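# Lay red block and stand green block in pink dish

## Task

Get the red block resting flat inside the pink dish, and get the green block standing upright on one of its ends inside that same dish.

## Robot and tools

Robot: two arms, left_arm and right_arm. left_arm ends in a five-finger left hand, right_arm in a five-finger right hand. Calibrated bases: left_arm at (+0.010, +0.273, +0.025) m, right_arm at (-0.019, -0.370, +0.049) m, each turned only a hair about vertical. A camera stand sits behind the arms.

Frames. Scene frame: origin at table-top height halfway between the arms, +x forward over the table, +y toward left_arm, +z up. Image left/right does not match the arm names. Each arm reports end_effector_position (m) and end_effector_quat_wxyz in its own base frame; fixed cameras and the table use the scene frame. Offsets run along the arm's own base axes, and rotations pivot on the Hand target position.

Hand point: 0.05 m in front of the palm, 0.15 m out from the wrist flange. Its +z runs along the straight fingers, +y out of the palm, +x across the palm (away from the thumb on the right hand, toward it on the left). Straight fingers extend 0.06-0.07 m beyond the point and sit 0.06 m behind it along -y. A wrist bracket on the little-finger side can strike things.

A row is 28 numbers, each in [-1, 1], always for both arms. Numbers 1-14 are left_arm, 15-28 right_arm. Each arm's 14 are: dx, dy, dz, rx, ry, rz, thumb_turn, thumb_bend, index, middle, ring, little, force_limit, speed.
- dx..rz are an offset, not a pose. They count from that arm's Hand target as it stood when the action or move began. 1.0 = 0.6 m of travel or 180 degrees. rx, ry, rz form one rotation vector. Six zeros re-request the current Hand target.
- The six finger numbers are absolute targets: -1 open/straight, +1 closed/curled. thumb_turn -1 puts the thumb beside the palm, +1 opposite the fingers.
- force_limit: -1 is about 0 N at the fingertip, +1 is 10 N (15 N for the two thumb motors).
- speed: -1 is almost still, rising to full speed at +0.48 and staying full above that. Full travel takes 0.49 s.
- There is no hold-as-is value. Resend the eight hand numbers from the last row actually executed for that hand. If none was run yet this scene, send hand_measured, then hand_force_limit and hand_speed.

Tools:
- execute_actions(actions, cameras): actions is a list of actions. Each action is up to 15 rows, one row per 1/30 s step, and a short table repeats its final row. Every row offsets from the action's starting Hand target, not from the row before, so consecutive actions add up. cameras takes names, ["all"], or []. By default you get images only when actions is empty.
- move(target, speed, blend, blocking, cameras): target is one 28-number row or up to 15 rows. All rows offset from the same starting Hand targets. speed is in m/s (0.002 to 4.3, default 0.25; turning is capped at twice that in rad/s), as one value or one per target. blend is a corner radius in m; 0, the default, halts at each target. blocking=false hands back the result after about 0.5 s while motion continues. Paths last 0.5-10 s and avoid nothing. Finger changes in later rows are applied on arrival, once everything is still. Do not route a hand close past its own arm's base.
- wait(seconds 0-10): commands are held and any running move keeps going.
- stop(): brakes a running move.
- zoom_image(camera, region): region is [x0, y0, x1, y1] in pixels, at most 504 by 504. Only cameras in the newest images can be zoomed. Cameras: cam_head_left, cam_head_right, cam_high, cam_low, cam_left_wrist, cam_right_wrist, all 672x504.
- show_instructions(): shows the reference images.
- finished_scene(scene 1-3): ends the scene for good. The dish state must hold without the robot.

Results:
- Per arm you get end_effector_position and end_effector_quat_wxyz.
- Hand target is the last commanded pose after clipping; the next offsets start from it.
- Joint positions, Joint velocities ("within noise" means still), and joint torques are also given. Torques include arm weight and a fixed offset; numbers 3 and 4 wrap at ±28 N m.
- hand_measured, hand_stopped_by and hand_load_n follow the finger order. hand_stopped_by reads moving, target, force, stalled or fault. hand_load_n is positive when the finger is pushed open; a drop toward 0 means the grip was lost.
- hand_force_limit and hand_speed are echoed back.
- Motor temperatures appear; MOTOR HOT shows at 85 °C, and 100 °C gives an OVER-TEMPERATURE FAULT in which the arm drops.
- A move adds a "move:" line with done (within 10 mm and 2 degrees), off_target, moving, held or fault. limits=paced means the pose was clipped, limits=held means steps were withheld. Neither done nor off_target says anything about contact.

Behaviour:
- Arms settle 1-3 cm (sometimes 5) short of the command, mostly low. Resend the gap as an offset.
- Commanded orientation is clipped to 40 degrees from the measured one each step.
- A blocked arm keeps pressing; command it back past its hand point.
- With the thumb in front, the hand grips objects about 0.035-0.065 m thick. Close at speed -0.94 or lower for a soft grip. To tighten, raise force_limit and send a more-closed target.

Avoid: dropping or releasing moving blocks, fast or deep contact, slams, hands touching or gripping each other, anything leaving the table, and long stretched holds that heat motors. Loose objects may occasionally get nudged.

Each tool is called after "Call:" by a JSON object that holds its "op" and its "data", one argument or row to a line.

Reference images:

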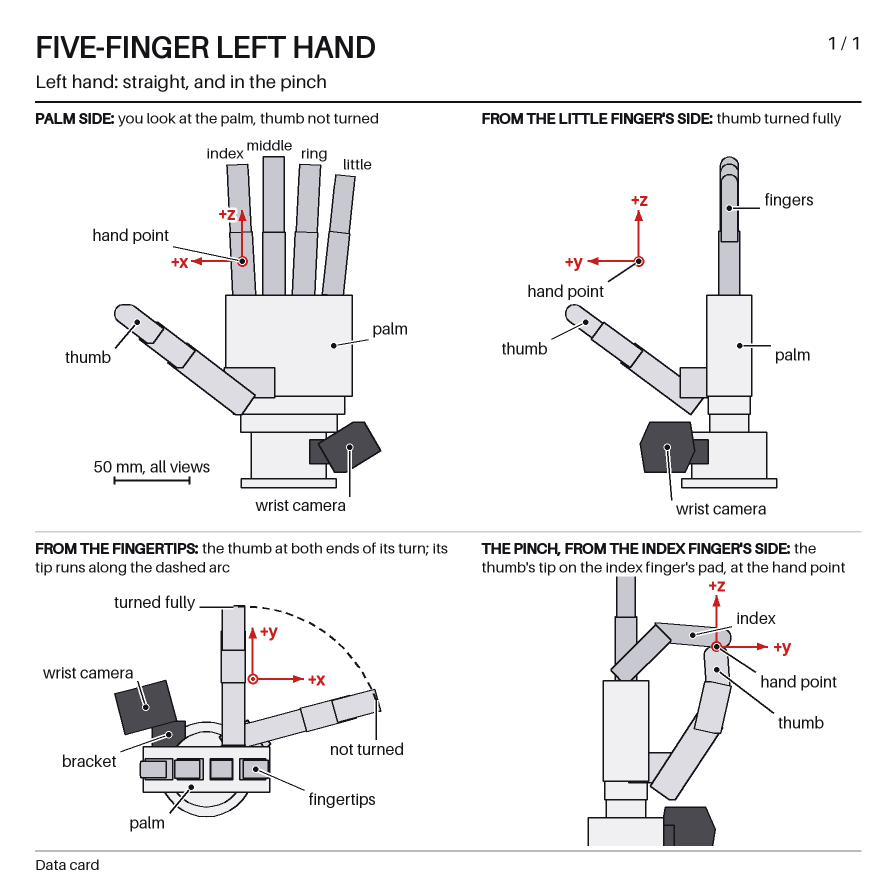

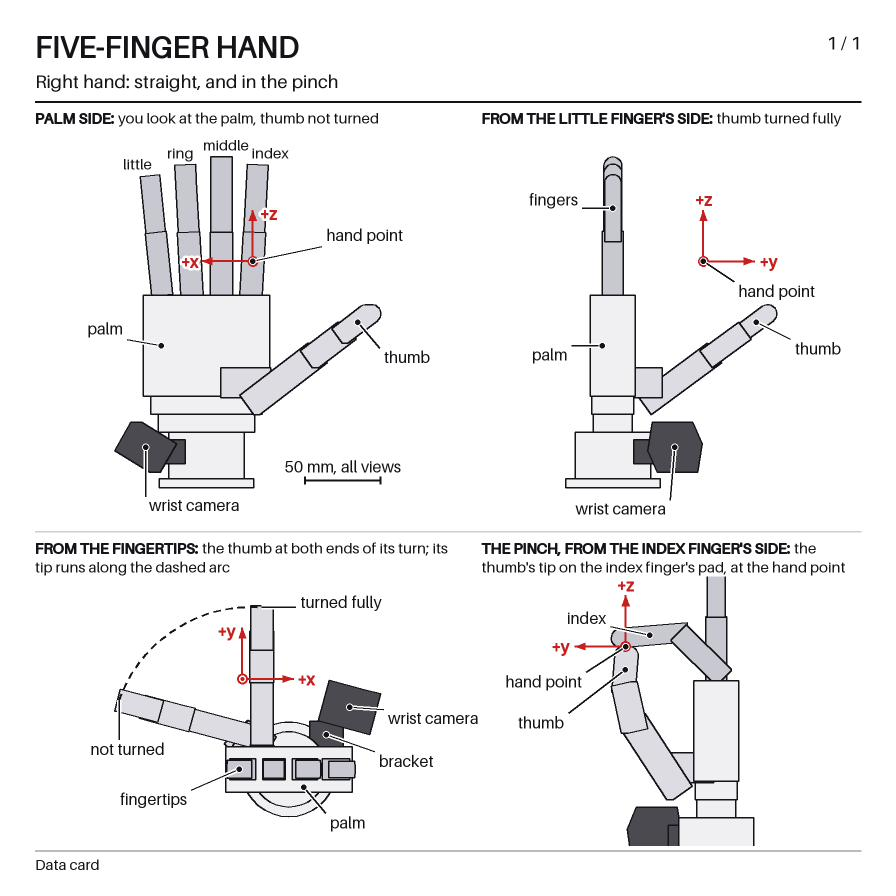

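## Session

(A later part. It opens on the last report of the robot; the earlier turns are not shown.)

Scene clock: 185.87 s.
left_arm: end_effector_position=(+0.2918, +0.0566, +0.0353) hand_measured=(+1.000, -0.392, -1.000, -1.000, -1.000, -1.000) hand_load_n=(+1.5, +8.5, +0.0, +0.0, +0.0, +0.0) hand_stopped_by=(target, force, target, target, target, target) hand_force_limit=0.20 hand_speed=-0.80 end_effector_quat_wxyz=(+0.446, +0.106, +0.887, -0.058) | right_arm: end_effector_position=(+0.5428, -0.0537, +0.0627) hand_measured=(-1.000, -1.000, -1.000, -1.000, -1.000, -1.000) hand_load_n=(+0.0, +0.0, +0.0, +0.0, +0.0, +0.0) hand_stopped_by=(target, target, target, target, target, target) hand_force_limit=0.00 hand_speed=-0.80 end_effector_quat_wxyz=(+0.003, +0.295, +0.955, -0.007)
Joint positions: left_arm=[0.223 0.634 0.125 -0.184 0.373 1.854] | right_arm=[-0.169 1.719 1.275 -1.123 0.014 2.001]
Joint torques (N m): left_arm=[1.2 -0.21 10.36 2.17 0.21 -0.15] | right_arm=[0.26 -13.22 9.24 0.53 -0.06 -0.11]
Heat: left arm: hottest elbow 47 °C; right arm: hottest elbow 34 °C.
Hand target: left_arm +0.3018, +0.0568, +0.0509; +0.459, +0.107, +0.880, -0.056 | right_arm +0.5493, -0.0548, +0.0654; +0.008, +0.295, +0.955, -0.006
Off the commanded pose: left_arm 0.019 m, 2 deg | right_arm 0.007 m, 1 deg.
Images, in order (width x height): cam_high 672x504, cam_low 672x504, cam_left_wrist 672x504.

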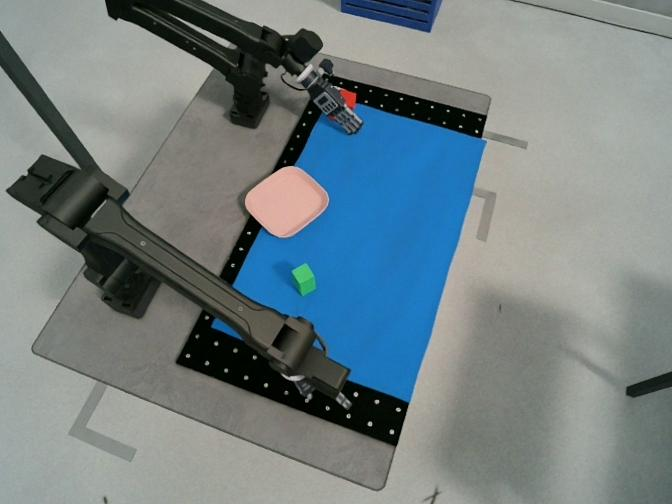

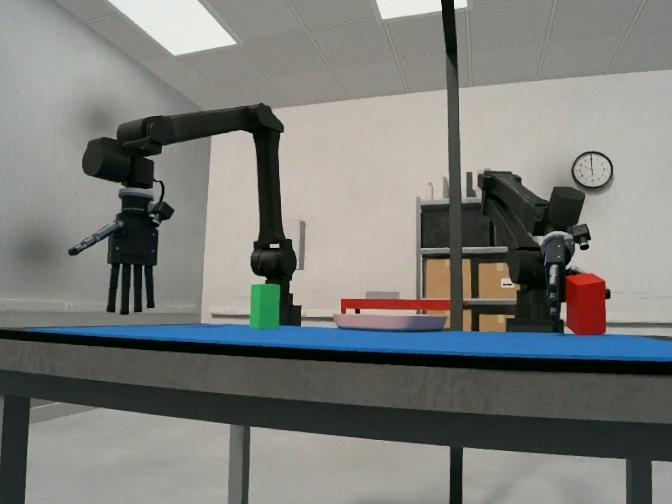

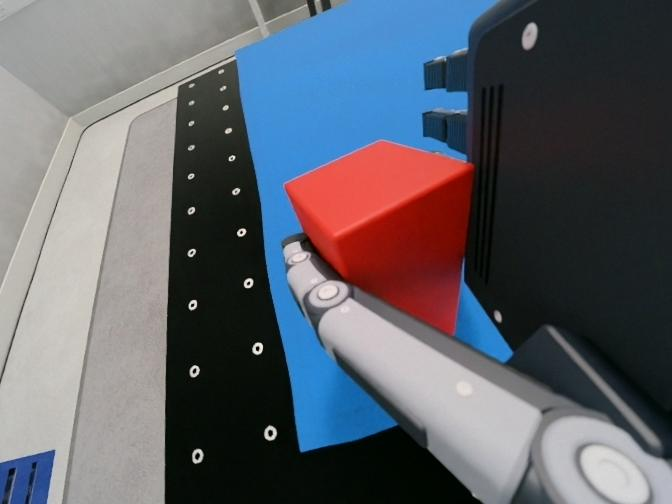

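Call:
{"op": "execute_actions", "data": {
  "actions": [
    [[0,0,0,0,0,0,1,-0.8,-1,-1,-1,-1,0.2,-0.5,0,0,0,0,0,0,-1,-1,-1,-1,-1,-1,0,-0.8]]
  ]
}}

Call:
{"op": "move", "data": {
  "target": [
    [0,0,0.008,0,0,0.072,1,-0.8,-1,-1,-1,-1,0.2,-0.5,0,0,0,0,0,0,-1,-1,-1,-1,-1,-1,0,-0.8],
    [0.0348,0,0.008,0,0,0.072,1,-0.8,-1,-1,-1,-1,0.2,-0.5,0,0,0,0,0,0,-1,-1,-1,-1,-1,-1,0,-0.8]
  ],
  "speed": 0.06,
  "cameras": ["cam_low","cam_left_wrist","cam_high"]
}}

Call:
{"op": "zoom_image", "data": {
  "camera": "cam_low",
  "region": [520, 220, 640, 350]
}}

Scene clock: 206.57 s.
left_arm: end_effector_position=(+0.2918, +0.0566, +0.0353) hand_measured=(+1.000, -0.800, -1.000, -1.000, -1.000, -1.000) hand_load_n=(+0.0, +0.0, +0.0, +0.0, +0.0, +0.0) hand_stopped_by=(target, target, target, target, target, target) hand_force_limit=0.20 hand_speed=-0.50 end_effector_quat_wxyz=(+0.446, +0.106, +0.887, -0.058) | right_arm: end_effector_position=(+0.5428, -0.0537, +0.0627) hand_measured=(-1.000, -1.000, -1.000, -1.000, -1.000, -1.000) hand_load_n=(+0.0, +0.0, +0.0, +0.0, +0.0, +0.0) hand_stopped_by=(target, target, target, target, target, target) hand_force_limit=0.00 hand_speed=-0.80 end_effector_quat_wxyz=(+0.003, +0.295, +0.955, -0.007)
Joint positions: left_arm=[0.223 0.634 0.125 -0.184 0.373 1.854] | right_arm=[-0.169 1.719 1.275 -1.123 0.014 2.001]
Joint torques (N m): left_arm=[0.91 0.09 10.32 2 0.17 -0.15] | right_arm=[0.5 -13.39 9.21 0.51 -0.09 -0.1]
Heat: left arm: hottest elbow 48 °C; right arm: hottest elbow 34 °C.
Hand target: left_arm +0.3018, +0.0568, +0.0509; +0.459, +0.107, +0.880, -0.056 | right_arm +0.5493, -0.0548, +0.0654; +0.008, +0.295, +0.955, -0.006
Off the commanded pose: left_arm 0.019 m, 2 deg | right_arm 0.007 m, 1 deg.

Scene clock: 210.13 s.
left_arm: end_effector_position=(+0.2935, +0.0573, +0.0284) hand_measured=(+1.000, -0.800, -1.000, -1.000, -1.000, -1.000) hand_load_n=(+0.0, +0.0, +0.0, +0.0, +0.0, +0.0) hand_stopped_by=(target, target, target, target, target, target) hand_force_limit=0.20 hand_speed=-0.50 end_effector_quat_wxyz=(+0.434, +0.009, +0.901, -0.002) | right_arm: end_effector_position=(+0.5428, -0.0537, +0.0627) hand_measured=(-1.000, -1.000, -1.000, -1.000, -1.000, -1.000) hand_load_n=(+0.0, +0.0, +0.0, +0.0, +0.0, +0.0) hand_stopped_by=(target, target, target, target, target, target) hand_force_limit=0.00 hand_speed=-0.80 end_effector_quat_wxyz=(+0.003, +0.295, +0.955, -0.007)
Joint positions: left_arm=[-0.004 0.735 0.135 -0.073 0.008 1.583] | right_arm=[-0.169 1.719 1.275 -1.123 0.014 2.001]
Joint torques (N m): left_arm=[1.32 0.85 12.52 2.95 0.02 -0.12] | right_arm=[-0.09 -13.27 9.26 0.49 -0.09 -0.11]
Heat: left arm: hottest elbow 48 °C; right arm: hottest elbow 34 °C.
Hand target: left_arm +0.3227, +0.0567, +0.0555; +0.462, +0.007, +0.887, -0.004 | right_arm +0.5493, -0.0548, +0.0654; +0.008, +0.295, +0.955, -0.006
Off the commanded pose: left_arm 0.040 m, 4 deg | right_arm 0.007 m, 1 deg.
move: off_target (left_arm)
Images, in order (width x height): cam_high 672x504, cam_low 672x504, cam_left_wrist 672x504.

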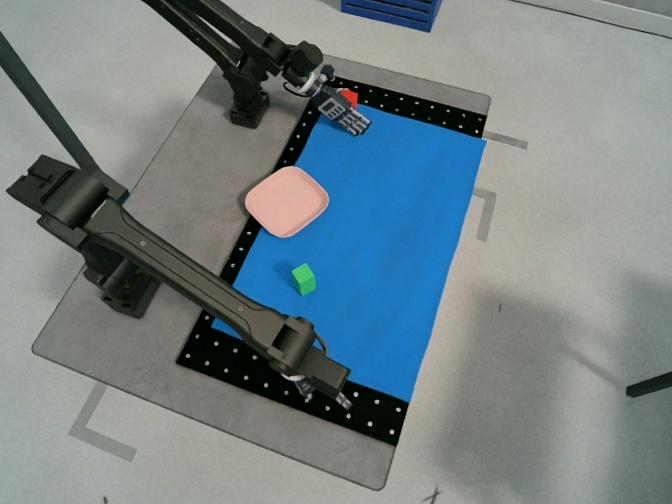

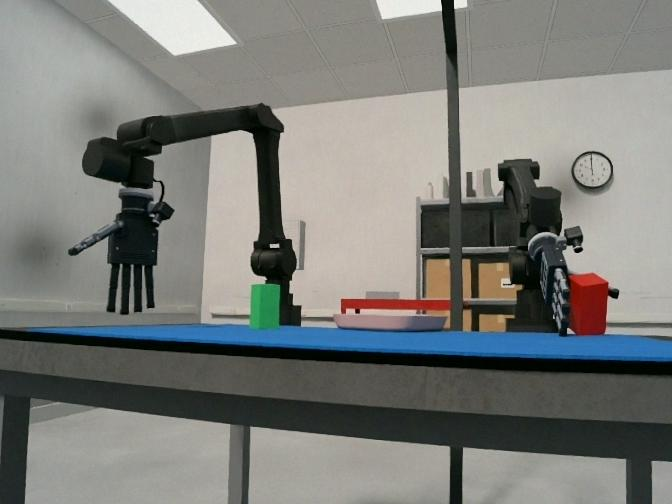

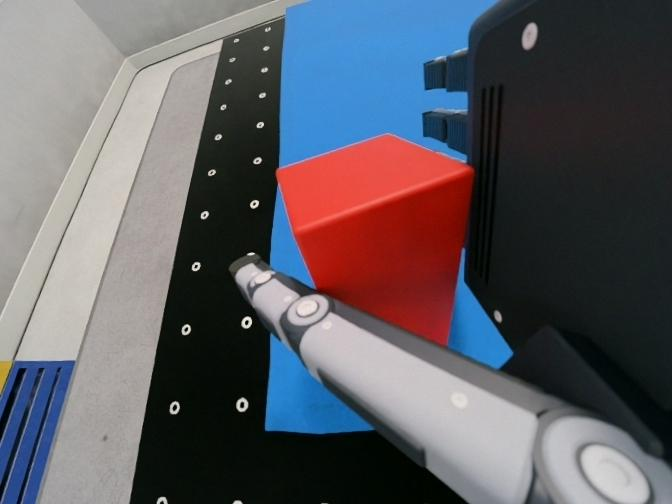

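Scaled by 3.877.

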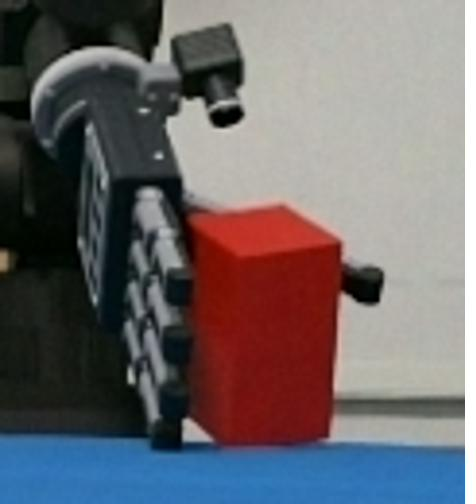

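Call:
{"op": "move", "data": {
  "target": [
    [-0.02,0,0.04,0,0,0,1,-0.8,-1,-1,-1,-1,0.2,-0.5,0,0,0,0,0,0,-1,-1,-1,-1,-1,-1,0,-0.8]
  ],
  "speed": 0.06,
  "cameras": ["cam_low","cam_left_wrist"]
}}

Call:
{"op": "zoom_image", "data": {
  "camera": "cam_low",
  "region": [520, 220, 640, 350]
}}

Scene clock: 214.73 s.
left_arm: end_effector_position=(+0.2868, +0.0572, +0.0413) hand_measured=(+1.000, -0.800, -1.000, -1.000, -1.000, -1.000) hand_load_n=(+0.5, +0.0, +0.0, +0.0, +0.0, +0.0) hand_stopped_by=(target, target, target, target, target, target) hand_force_limit=0.20 hand_speed=-0.50 end_effector_quat_wxyz=(+0.431, +0.009, +0.902, -0.002) | right_arm: end_effector_position=(+0.5428, -0.0537, +0.0627) hand_measured=(-1.000, -1.000, -1.000, -1.000, -1.000, -1.000) hand_load_n=(+0.0, +0.0, +0.0, +0.0, +0.0, +0.0) hand_stopped_by=(target, target, target, target, target, target) hand_force_limit=0.00 hand_speed=-0.80 end_effector_quat_wxyz=(+0.003, +0.295, +0.955, -0.007)
Joint positions: left_arm=[-0.004 0.636 0.155 -0.198 0.009 1.583] | right_arm=[-0.169 1.719 1.275 -1.123 0.014 2.001]
Joint torques (N m): left_arm=[2.14 -0.73 13.97 1.83 0.16 -0.11] | right_arm=[0.21 -13.45 9.21 0.57 -0.08 -0.1]
Heat: left arm: hottest elbow 49 °C; right arm: hottest elbow 34 °C.
Hand target: left_arm +0.3107, +0.0567, +0.0796; +0.462, +0.007, +0.887, -0.004 | right_arm +0.5493, -0.0548, +0.0654; +0.008, +0.295, +0.955, -0.006
Off the commanded pose: left_arm 0.045 m, 4 deg | right_arm 0.007 m, 1 deg.
move: off_target (left_arm)
Images, in order (width x height): cam_low 672x504, cam_left_wrist 672x504.

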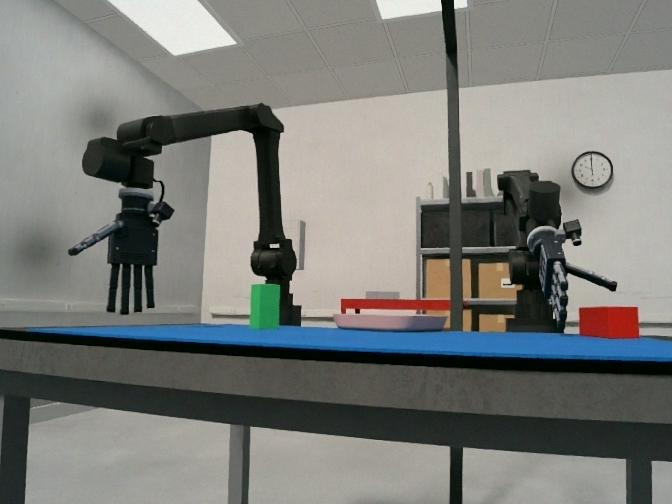

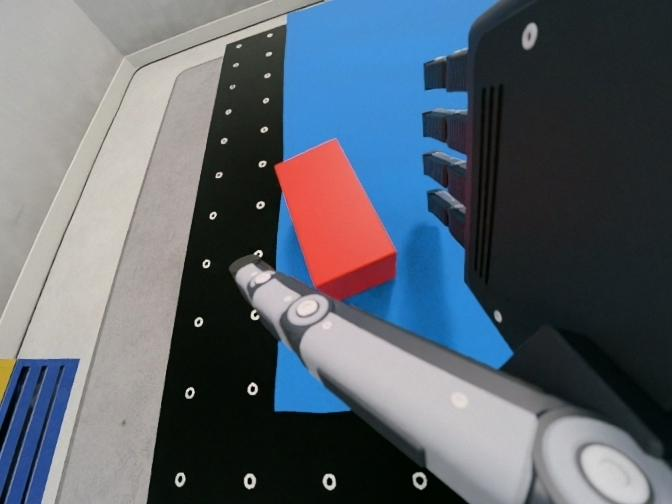

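Scaled by 3.877.

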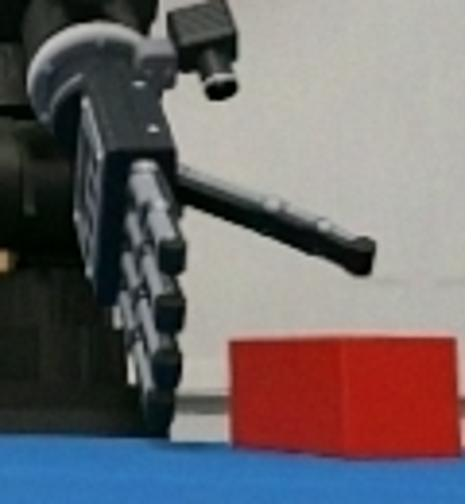

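Call:
{"op": "move", "data": {
  "target": [
    [0.045,0,0.008,0,0,0,1,-1,-1,-1,-1,-1,0.2,-0.5,0,0,0,0,0,0,-1,-1,-1,-1,-1,-1,0,-0.8],
    [0.045,0.085,0.008,0,0,0,1,-1,-1,-1,-1,-1,0.2,-0.5,0,0,0,0,0,0,-1,-1,-1,-1,-1,-1,0,-0.8]
  ],
  "speed": 0.08,
  "cameras": ["cam_low","cam_left_wrist"]
}}

Scene clock: 253.27 s.
left_arm: end_effector_position=(+0.3061, +0.0966, +0.0496) hand_measured=(+1.000, -1.000, -1.000, -1.000, -1.000, -1.000) hand_load_n=(+0.0, +0.0, +0.0, +0.0, +0.0, +0.0) hand_stopped_by=(target, target, target, target, target, target) hand_force_limit=0.20 hand_speed=-0.50 end_effector_quat_wxyz=(+0.429, +0.001, +0.903, -0.016) | right_arm: end_effector_position=(+0.5428, -0.0537, +0.0627) hand_measured=(-1.000, -1.000, -1.000, -1.000, -1.000, -1.000) hand_load_n=(+0.0, +0.0, +0.0, +0.0, +0.0, -0.5) hand_stopped_by=(target, target, target, target, target, target) hand_force_limit=0.00 hand_speed=-0.80 end_effector_quat_wxyz=(+0.003, +0.295, +0.955, -0.007)
Joint positions: left_arm=[0.241 0.761 0.225 -0.167 0.215 1.715] | right_arm=[-0.169 1.719 1.275 -1.123 0.014 2.001]
Joint torques (N m): left_arm=[2.78 -0.5 13.31 2.95 0.24 0.05] | right_arm=[0.38 -13.63 9.24 0.51 -0.06 -0.08]
Heat: left arm: hottest elbow 51 °C; right arm: hottest elbow 34 °C.
Hand target: left_arm +0.3376, +0.1078, +0.0842; +0.462, +0.007, +0.887, -0.004 | right_arm +0.5493, -0.0548, +0.0654; +0.008, +0.295, +0.955, -0.006
Off the commanded pose: left_arm 0.048 m, 5 deg | right_arm 0.007 m, 1 deg.
move: off_target (left_arm)
Images, in order (width x height): cam_low 672x504, cam_left_wrist 672x504.

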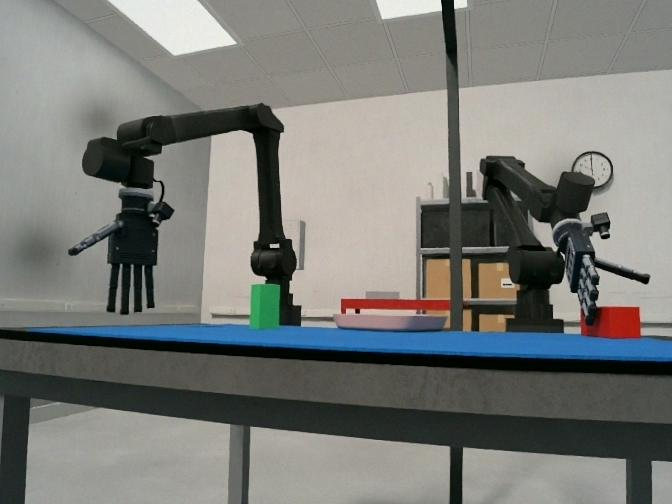

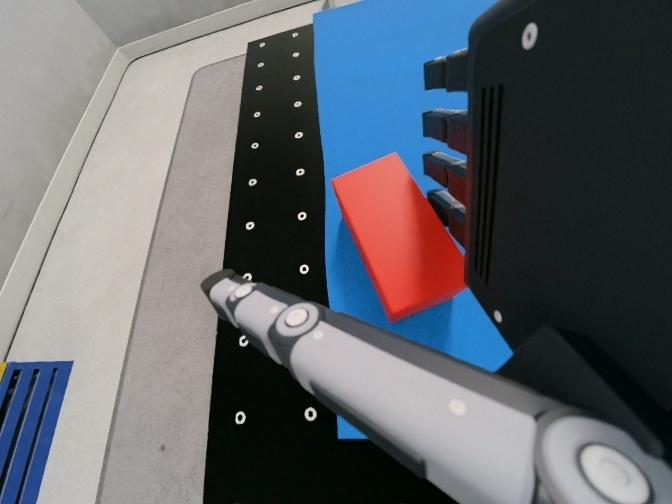

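Call:
{"op": "move", "data": {
  "target": [
    [0.01,0.07,-0.012,0,0,0,1,-1,-1,-1,-1,-1,0.2,-0.5,0,0,0,0,0,0,-1,-1,-1,-1,-1,-1,0,-0.8]
  ],
  "speed": 0.08,
  "cameras": ["cam_low","cam_left_wrist","cam_head_left"]
}}

Scene clock: 257.67 s.
left_arm: end_effector_position=(+0.3170, +0.1334, +0.0486) hand_measured=(+1.000, -1.000, -1.000, -1.000, -1.000, -1.000) hand_load_n=(+0.0, +0.0, +0.0, +0.0, +0.0, +0.0) hand_stopped_by=(target, target, target, target, target, target) hand_force_limit=0.20 hand_speed=-0.50 end_effector_quat_wxyz=(+0.436, +0.000, +0.900, -0.021) | right_arm: end_effector_position=(+0.5428, -0.0537, +0.0627) hand_measured=(-1.000, -1.000, -1.000, -1.000, -1.000, -1.000) hand_load_n=(+0.0, +0.0, +0.0, +0.0, +0.0, +0.0) hand_stopped_by=(target, target, target, target, target, target) hand_force_limit=0.00 hand_speed=-0.80 end_effector_quat_wxyz=(+0.003, +0.295, +0.955, -0.007)
Joint positions: left_arm=[0.42 0.88 0.262 -0.104 0.362 1.826] | right_arm=[-0.169 1.719 1.275 -1.123 0.014 2.001]
Joint torques (N m): left_arm=[2.43 -1.03 12.42 3.12 0.2 0.08] | right_arm=[0.26 -13.22 9.26 0.58 -0.06 -0.1]
Motor temperatures (°C): left_arm=[27 26 52 24 27 25] | right_arm=[26 29 34 24 25 25]
Heat: left arm: hottest elbow 52 °C; right arm: hottest elbow 34 °C.
Hand target: left_arm +0.3437, +0.1497, +0.0771; +0.462, +0.007, +0.887, -0.004 | right_arm +0.5493, -0.0548, +0.0654; +0.008, +0.295, +0.955, -0.006
Off the commanded pose: left_arm 0.042 m, 4 deg | right_arm 0.007 m, 1 deg.
move: off_target (left_arm)
Images, in order (width x height): cam_head_left 672x504, cam_low 672x504, cam_left_wrist 672x504.

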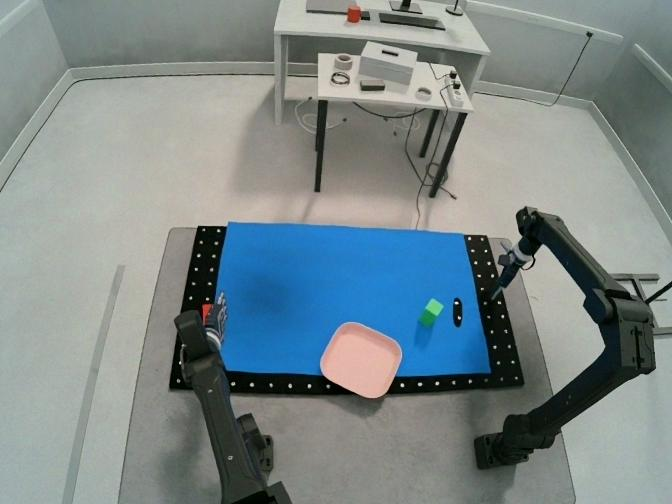

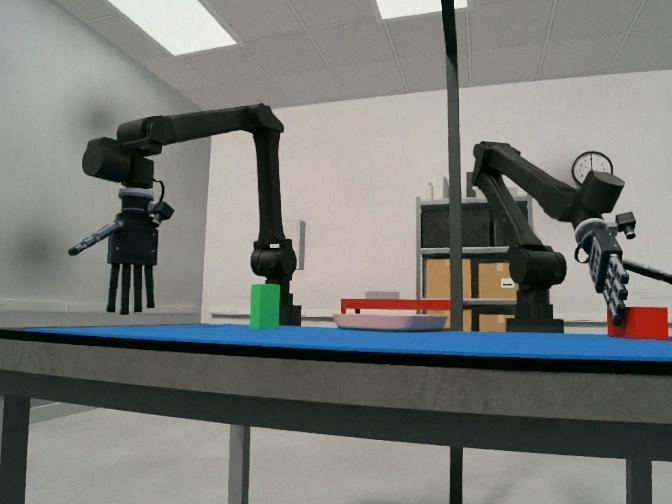

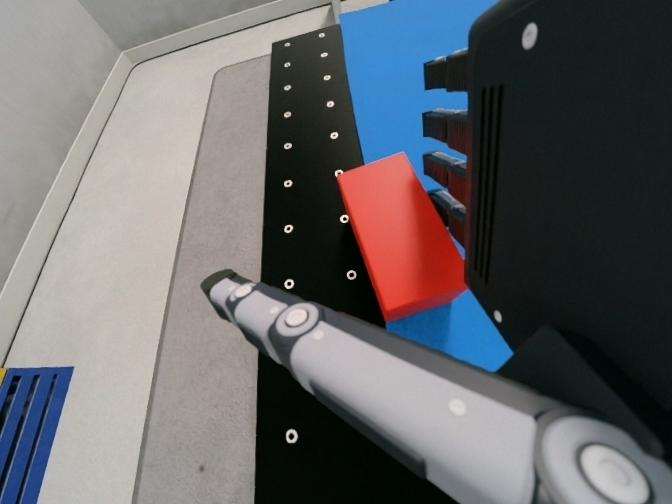

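Call:
{"op": "move", "data": {
  "target": [
    [0,-0.04,0,0,0,0,1,-1,-1,-1,-1,-1,0.2,-0.5,0,0,0,0,0,0,-1,-1,-1,-1,-1,-1,0,-0.8],
    [0.067,-0.04,0,0,0,0,1,-1,-1,-1,-1,-1,0.2,-0.5,0,0,0,0,0,0,-1,-1,-1,-1,-1,-1,0,-0.8],
    [0.067,0.055,-0.01,0,0,0,1,-1,-1,-1,-1,-1,0.2,-0.5,0,0,0,0,0,0,-1,-1,-1,-1,-1,-1,0,-0.8]
  ],
  "speed": 0.1,
  "cameras": ["cam_low","cam_left_wrist"]
}}

Scene clock: 270.33 s.
left_arm: end_effector_position=(+0.3551, +0.1656, +0.0429) hand_measured=(+1.000, -1.000, -1.000, -1.000, -1.000, -1.000) hand_load_n=(+0.0, +0.0, +0.0, +0.0, +0.0, +0.0) hand_stopped_by=(target, target, target, target, target, target) hand_force_limit=0.20 hand_speed=-0.50 end_effector_quat_wxyz=(+0.434, -0.002, +0.901, -0.020) | right_arm: end_effector_position=(+0.5428, -0.0537, +0.0627) hand_measured=(-1.000, -1.000, -1.000, -1.000, -1.000, -1.000) hand_load_n=(+0.0, +0.0, +0.0, +0.0, +0.0, +0.0) hand_stopped_by=(target, target, target, target, target, target) hand_force_limit=0.00 hand_speed=-0.80 end_effector_quat_wxyz=(+0.003, +0.295, +0.955, -0.007)
Joint positions: left_arm=[0.472 1.109 0.362 0.006 0.396 1.862] | right_arm=[-0.169 1.719 1.275 -1.123 0.014 2.001]
Joint torques (N m): left_arm=[2.49 -3.78 11.82 3.03 0.45 0.02] | right_arm=[0.15 -13.27 9.2 0.54 -0.07 -0.08]
Heat: left arm: hottest elbow 52 °C; right arm: hottest elbow 34 °C.
Hand target: left_arm +0.3839, +0.1828, +0.0713; +0.462, +0.007, +0.887, -0.004 | right_arm +0.5493, -0.0548, +0.0654; +0.008, +0.295, +0.955, -0.006
Off the commanded pose: left_arm 0.044 m, 4 deg | right_arm 0.007 m, 1 deg.
move: off_target (left_arm)
Images, in order (width x height): cam_low 672x504, cam_left_wrist 672x504.

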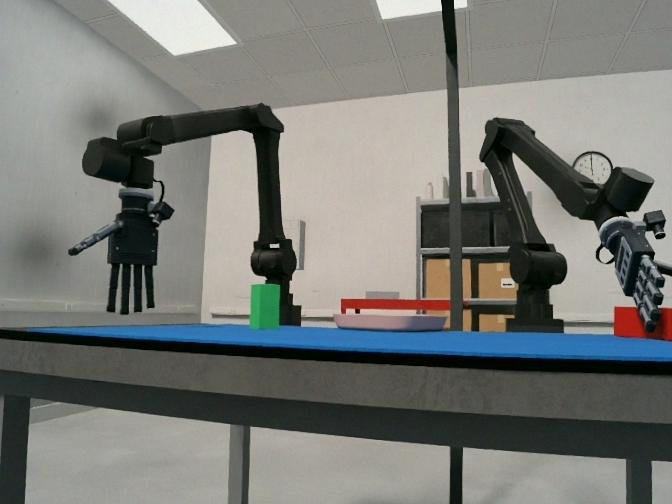

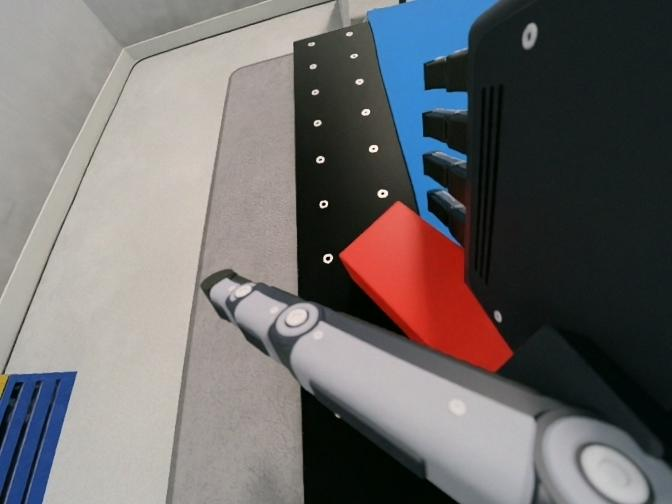

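Call:
{"op": "move", "data": {
  "target": [
    [0,0,0.13,0,0,0,1,-1,-1,-1,-1,-1,0.2,-0.5,0,0,0,0,0,0,-1,-1,-1,-1,-1,-1,0,-0.8],
    [-0.1318,-0.0682,0.11,0.0462,-0.1454,0.2013,1,-1,-1,-1,-1,-1,0.2,-0.5,0,0,0,0,0,0,-1,-1,-1,-1,-1,-1,0,-0.8]
  ],
  "speed": 0.2,
  "cameras": ["cam_low","cam_left_wrist","cam_high"]
}}

Call:
{"op": "zoom_image", "data": {
  "camera": "cam_high",
  "region": [270, 30, 410, 160]
}}

Scene clock: 306.03 s.
left_arm: end_effector_position=(+0.3051, +0.1436, +0.1395) hand_measured=(+1.000, -1.000, -1.000, -1.000, -1.000, -1.000) hand_load_n=(+0.5, +0.0, +0.0, +0.0, +0.0, +0.0) hand_stopped_by=(target, target, target, target, target, target) hand_force_limit=0.20 hand_speed=-0.50 end_effector_quat_wxyz=(+0.621, -0.232, +0.720, +0.206) | right_arm: end_effector_position=(+0.5428, -0.0537, +0.0627) hand_measured=(-1.000, -1.000, -1.000, -1.000, -1.000, -1.000) hand_load_n=(+0.0, +0.0, +0.0, +0.0, +0.0, +0.0) hand_stopped_by=(target, target, target, target, target, target) hand_force_limit=0.00 hand_speed=-0.80 end_effector_quat_wxyz=(+0.003, +0.295, +0.955, -0.007)
Joint positions: left_arm=[-0.082 0.875 0.15 0.535 -0.705 1.455] | right_arm=[-0.169 1.719 1.275 -1.123 0.014 2.001]
Joint torques (N m): left_arm=[0.97 -0.38 6.74 3.04 -0.22 -0.06] | right_arm=[0.32 -13.33 9.2 0.44 -0.07 -0.09]
Heat: left arm: hottest elbow 53 °C; right arm: hottest elbow 34 °C.
Hand target: left_arm +0.3048, +0.1419, +0.1372; +0.624, -0.233, +0.718, +0.203 | right_arm +0.5493, -0.0548, +0.0654; +0.008, +0.295, +0.955, -0.006
Off the commanded pose: left_arm 0.003 m, 1 deg | right_arm 0.007 m, 1 deg.
move: done
Images, in order (width x height): cam_high 672x504, cam_low 672x504, cam_left_wrist 672x504.

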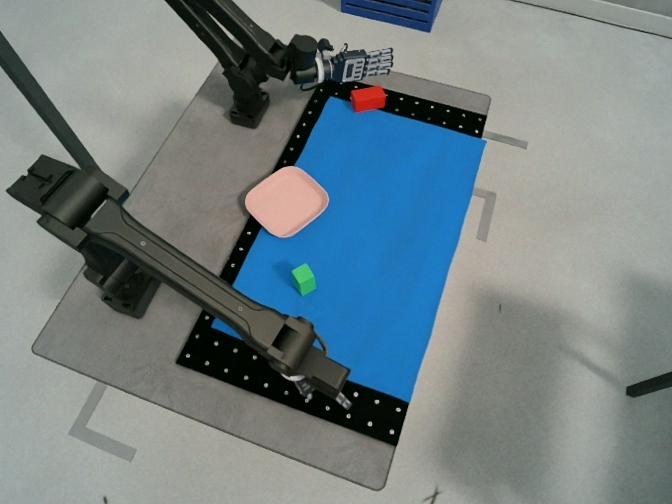

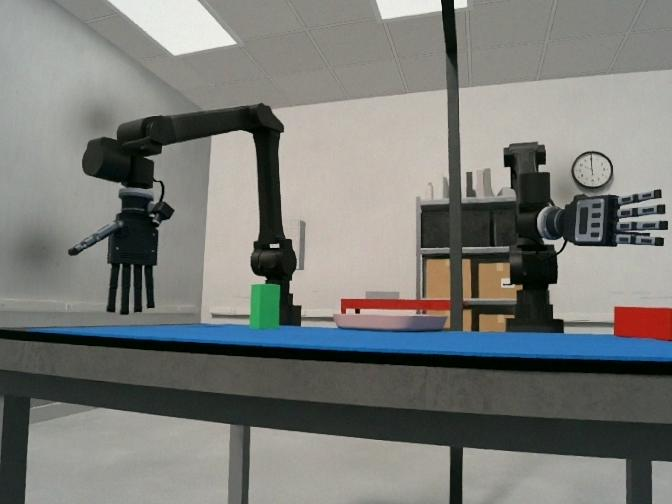

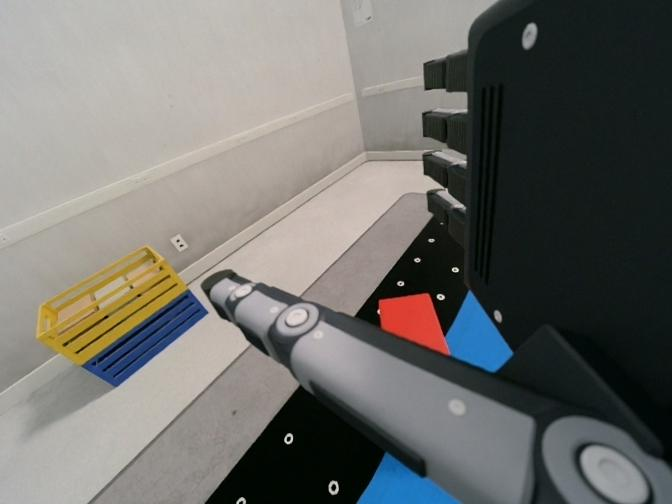

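Scaled by 3.600.

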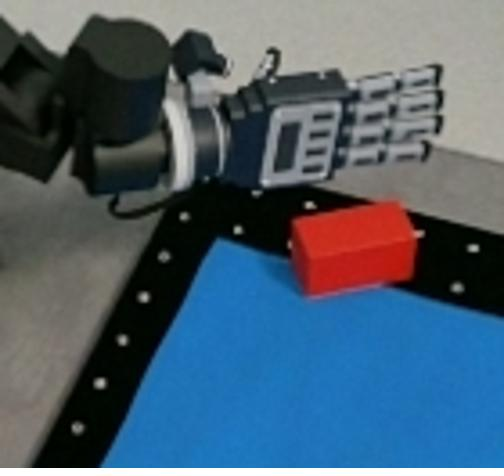

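Call:
{"op": "move", "data": {
  "target": [
    [0.0097,-0.0135,-0.145,0,0,0,1,-1,-1,-1,-1,-1,0.2,-0.5,0,0,0,0,0,0,-1,-1,-1,-1,-1,-1,0,-0.8]
  ],
  "speed": 0.15,
  "cameras": ["cam_low","cam_left_wrist","cam_high"]
}}

Call:
{"op": "zoom_image", "data": {
  "camera": "cam_high",
  "region": [270, 30, 410, 160]
}}

Scene clock: 319.13 s.
left_arm: end_effector_position=(+0.3133, +0.1349, +0.0502) hand_measured=(+1.000, -1.000, -1.000, -1.000, -1.000, -1.000) hand_load_n=(+0.5, +0.0, +0.0, +0.0, +0.0, +0.0) hand_stopped_by=(target, target, target, target, target, target) hand_force_limit=0.20 hand_speed=-0.50 end_effector_quat_wxyz=(+0.623, -0.237, +0.718, +0.201) | right_arm: end_effector_position=(+0.5428, -0.0537, +0.0627) hand_measured=(-1.000, -1.000, -1.000, -1.000, -1.000, -1.000) hand_load_n=(+0.0, +0.0, +0.0, +0.0, +0.0, +0.0) hand_stopped_by=(target, target, target, target, target, target) hand_force_limit=0.00 hand_speed=-0.80 end_effector_quat_wxyz=(+0.003, +0.295, +0.955, -0.007)
Joint positions: left_arm=[-0.121 1.625 0.096 1.335 -0.743 1.431] | right_arm=[-0.169 1.719 1.275 -1.123 0.014 2.001]
Joint torques (N m): left_arm=[0.44 -5.07 0.94 3.25 -0.22 0.06] | right_arm=[0.32 -13.16 9.22 0.47 -0.07 -0.09]
Heat: left arm: hottest elbow 50 °C; right arm: hottest elbow 35 °C.
Hand target: left_arm +0.3108, +0.1337, +0.0503; +0.624, -0.233, +0.718, +0.203 | right_arm +0.5493, -0.0548, +0.0654; +0.008, +0.295, +0.955, -0.006
Off the commanded pose: left_arm 0.003 m, 1 deg | right_arm 0.007 m, 1 deg.
move: done
Images, in order (width x height): cam_high 672x504, cam_low 672x504, cam_left_wrist 672x504.

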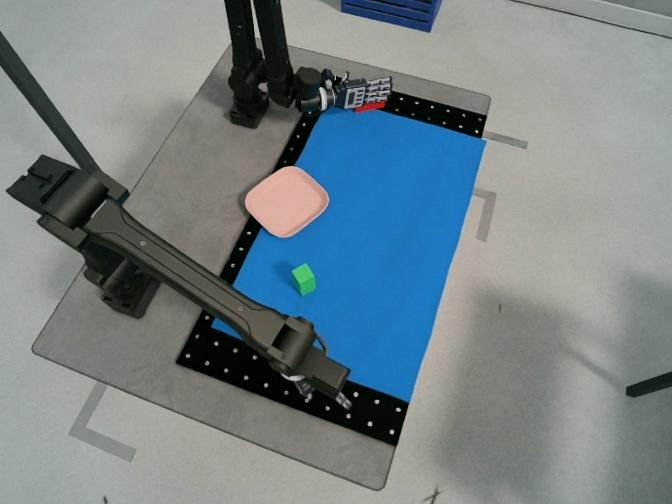

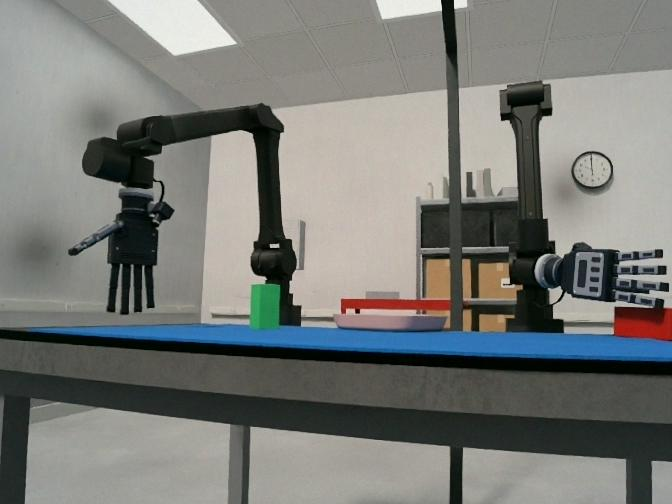

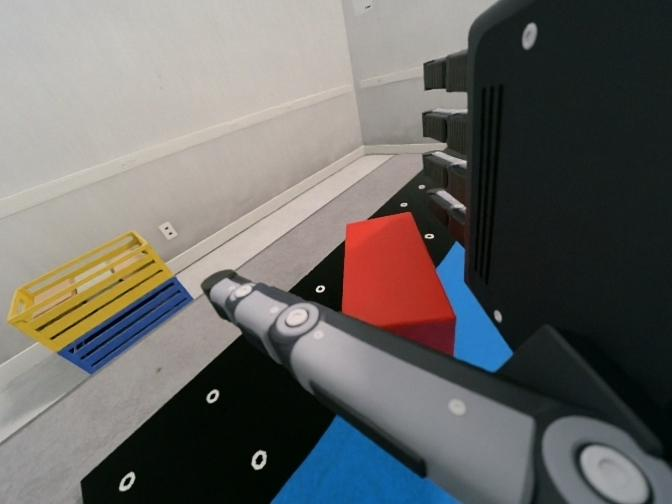

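Scaled by 3.600.

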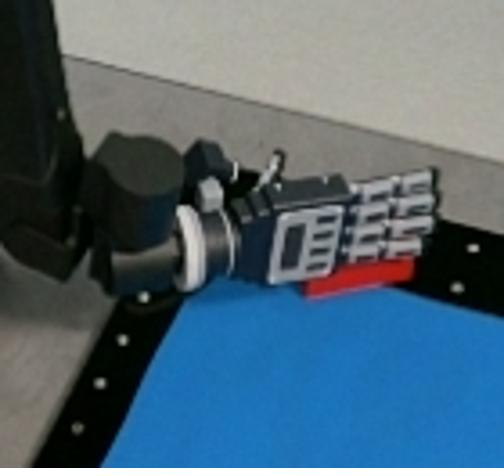

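Call:
{"op": "move", "data": {
  "target": [
    [0,0,-0.077,0,0,0,1,-1,-1,-1,-1,-1,0.2,-0.5,0,0,0,0,0,0,-1,-1,-1,-1,-1,-1,0,-0.8]
  ],
  "speed": 0.08,
  "cameras": ["cam_low","cam_left_wrist"]
}}

Call:
{"op": "zoom_image", "data": {
  "camera": "cam_low",
  "region": [540, 220, 672, 350]
}}

Scene clock: 327.33 s.
left_arm: end_effector_position=(+0.3074, +0.1356, +0.0069) hand_measured=(+1.000, -1.000, -1.000, -1.000, -1.000, -1.000) hand_load_n=(+0.5, +0.0, -0.5, +0.0, +0.0, +0.0) hand_stopped_by=(target, target, target, target, target, target) hand_force_limit=0.20 hand_speed=-0.50 end_effector_quat_wxyz=(+0.603, -0.241, +0.732, +0.207) | right_arm: end_effector_position=(+0.5428, -0.0537, +0.0627) hand_measured=(-1.000, -1.000, -1.000, -1.000, -1.000, -1.000) hand_load_n=(+0.0, +0.0, +0.0, +0.0, +0.0, +0.0) hand_stopped_by=(target, target, target, target, target, target) hand_force_limit=0.00 hand_speed=-0.80 end_effector_quat_wxyz=(+0.003, +0.295, +0.955, -0.007)
Joint positions: left_arm=[-0.121 1.917 0.114 1.544 -0.753 1.403] | right_arm=[-0.169 1.719 1.275 -1.123 0.014 2.001]
Joint torques (N m): left_arm=[0.91 -5.66 0.06 2.67 -0.13 -0.09] | right_arm=[0.21 -13.39 9.26 0.54 -0.06 -0.08]
Motor temperatures (°C): left_arm=[27 27 47 24 27 25] | right_arm=[26 29 35 24 25 25]
Heat: left arm: hottest elbow 47 °C; right arm: hottest elbow 35 °C.
Hand target: left_arm +0.3106, +0.1338, +0.0040; +0.624, -0.233, +0.718, +0.203 | right_arm +0.5493, -0.0548, +0.0654; +0.008, +0.295, +0.955, -0.006
Off the commanded pose: left_arm 0.005 m, 3 deg | right_arm 0.007 m, 1 deg.
joint sent to its limit (left arm) — joint 4 (wrist pitch), upper limit. The joint targets are off in orientation, not in position.
move: off_target (left_arm)
Images, in order (width x height): cam_low 672x504, cam_left_wrist 672x504.

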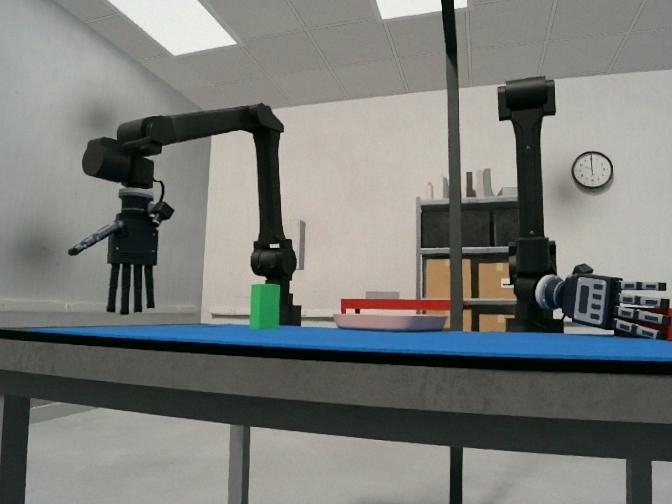

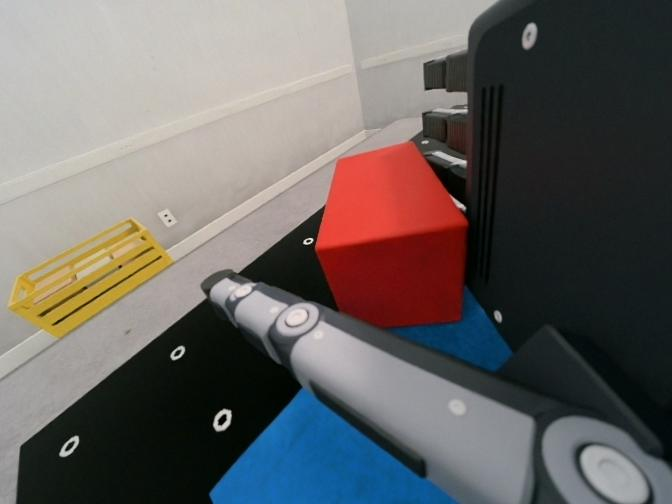

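Scaled by 3.818.

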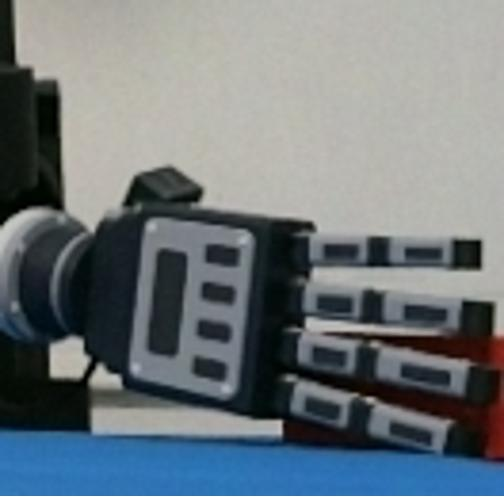

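Call:
{"op": "move", "data": {
  "target": [
    [0.034,0.0245,0.002,0,0,0,1,-1,-1,-1,-1,-1,0.2,-0.5,0,0,0,0,0,0,-1,-1,-1,-1,-1,-1,0,-0.8]
  ],
  "speed": 0.06,
  "cameras": ["cam_low","cam_left_wrist"]
}}

Scene clock: 335.73 s.
left_arm: end_effector_position=(+0.3285, +0.1465, +0.0056) hand_measured=(+1.000, -1.000, -1.000, -1.000, -1.000, -1.000) hand_load_n=(+0.5, +0.0, +0.0, +0.0, +0.0, +0.0) hand_stopped_by=(target, target, target, target, target, target) hand_force_limit=0.20 hand_speed=-0.50 end_effector_quat_wxyz=(+0.611, -0.242, +0.727, +0.200) | right_arm: end_effector_position=(+0.5428, -0.0537, +0.0627) hand_measured=(-1.000, -1.000, -1.000, -1.000, -1.000, -1.000) hand_load_n=(+0.0, +0.0, +0.0, +0.0, +0.0, +0.0) hand_stopped_by=(target, target, target, target, target, target) hand_force_limit=0.00 hand_speed=-0.80 end_effector_quat_wxyz=(+0.003, +0.295, +0.955, -0.007)
Joint positions: left_arm=[-0.055 1.93 0.16 1.544 -0.68 1.423] | right_arm=[-0.169 1.719 1.275 -1.123 0.014 2.001]
Joint torques (N m): left_arm=[2.02 -6.83 0.21 2.84 0.14 0.06] | right_arm=[0.44 -13.63 9.33 0.47 -0.08 -0.09]
Heat: left arm: hottest elbow 46 °C; right arm: hottest elbow 35 °C.
Hand target: left_arm +0.3312, +0.1484, +0.0053; +0.624, -0.233, +0.718, +0.203 | right_arm +0.5493, -0.0548, +0.0654; +0.008, +0.295, +0.955, -0.006
Off the commanded pose: left_arm 0.003 m, 2 deg | right_arm 0.007 m, 1 deg.
joint sent to its limit (left arm) — joint 4 (wrist pitch), upper limit. The joint targets still meet the commanded pose.
move: done
Images, in order (width x height): cam_low 672x504, cam_left_wrist 672x504.

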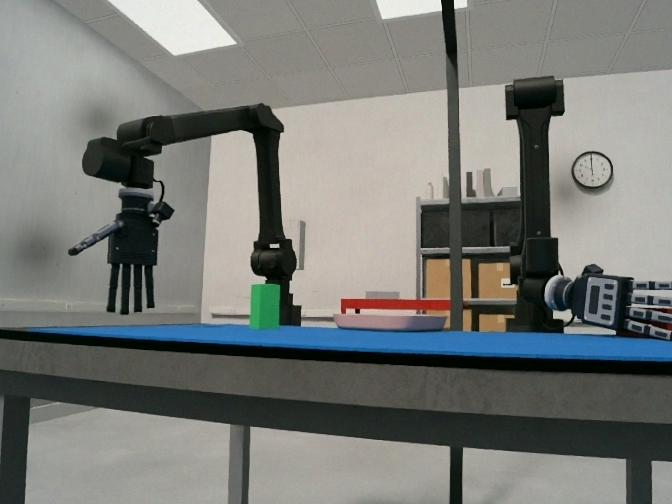

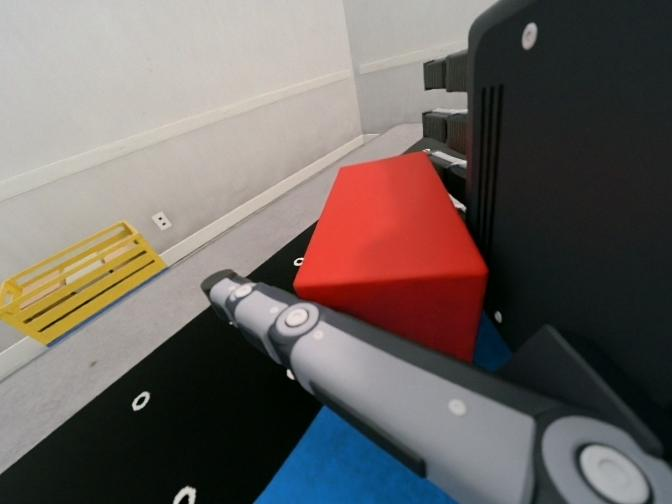

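Call:
{"op": "execute_actions", "data": {
  "actions": [
    [[0,0,0,0,0,0,1,0.5,-1,-1,-1,-1,0.2,-0.8,0,0,0,0,0,0,-1,-1,-1,-1,-1,-1,0,-0.8]],
    [[0,0,0,0,0,0,1,0.5,-1,-1,-1,-1,0.2,-0.8,0,0,0,0,0,0,-1,-1,-1,-1,-1,-1,0,-0.8]],
    [[0,0,0,0,0,0,1,0.5,-1,-1,-1,-1,0.2,-0.8,0,0,0,0,0,0,-1,-1,-1,-1,-1,-1,0,-0.8]]
  ],
  "cameras": ["cam_low","cam_left_wrist"]
}}

Scene clock: 342.40 s.
left_arm: end_effector_position=(+0.3286, +0.1466, +0.0058) hand_measured=(+1.000, -0.510, -1.000, -1.000, -1.000, -1.000) hand_load_n=(+1.5, +9.0, +0.0, +0.0, +0.0, +0.0) hand_stopped_by=(target, force, target, target, target, target) hand_force_limit=0.20 hand_speed=-0.80 end_effector_quat_wxyz=(+0.610, -0.240, +0.728, +0.202) | right_arm: end_effector_position=(+0.5428, -0.0537, +0.0627) hand_measured=(-1.000, -1.000, -1.000, -1.000, -1.000, -1.000) hand_load_n=(+0.0, +0.0, +0.0, +0.0, +0.0, +0.0) hand_stopped_by=(target, target, target, target, target, target) hand_force_limit=0.00 hand_speed=-0.80 end_effector_quat_wxyz=(+0.003, +0.295, +0.955, -0.007)
Joint positions: left_arm=[-0.055 1.93 0.16 1.544 -0.68 1.428] | right_arm=[-0.169 1.719 1.275 -1.123 0.014 2.001]
Joint torques (N m): left_arm=[2.37 -6.48 0.2 2.7 0.08 -0.02] | right_arm=[0.26 -13.22 9.24 0.49 -0.09 -0.09]
Heat: left arm: hottest elbow 44 °C; right arm: hottest elbow 35 °C.
Hand target: left_arm +0.3311, +0.1484, +0.0053; +0.624, -0.233, +0.718, +0.203 | right_arm +0.5493, -0.0548, +0.0654; +0.008, +0.295, +0.955, -0.006
Off the commanded pose: left_arm 0.003 m, 2 deg | right_arm 0.007 m, 1 deg.
joint sent to its limit (left arm) — joint 4 (wrist pitch), upper limit. The joint targets still meet the commanded pose.
Images, in order (width x height): cam_low 672x504, cam_left_wrist 672x504.

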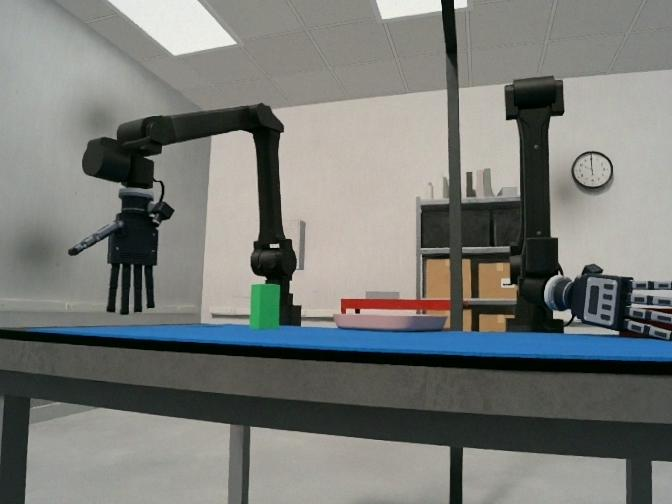

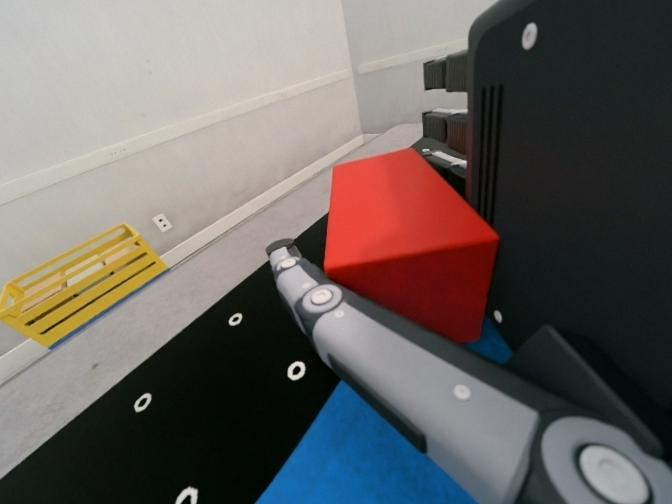

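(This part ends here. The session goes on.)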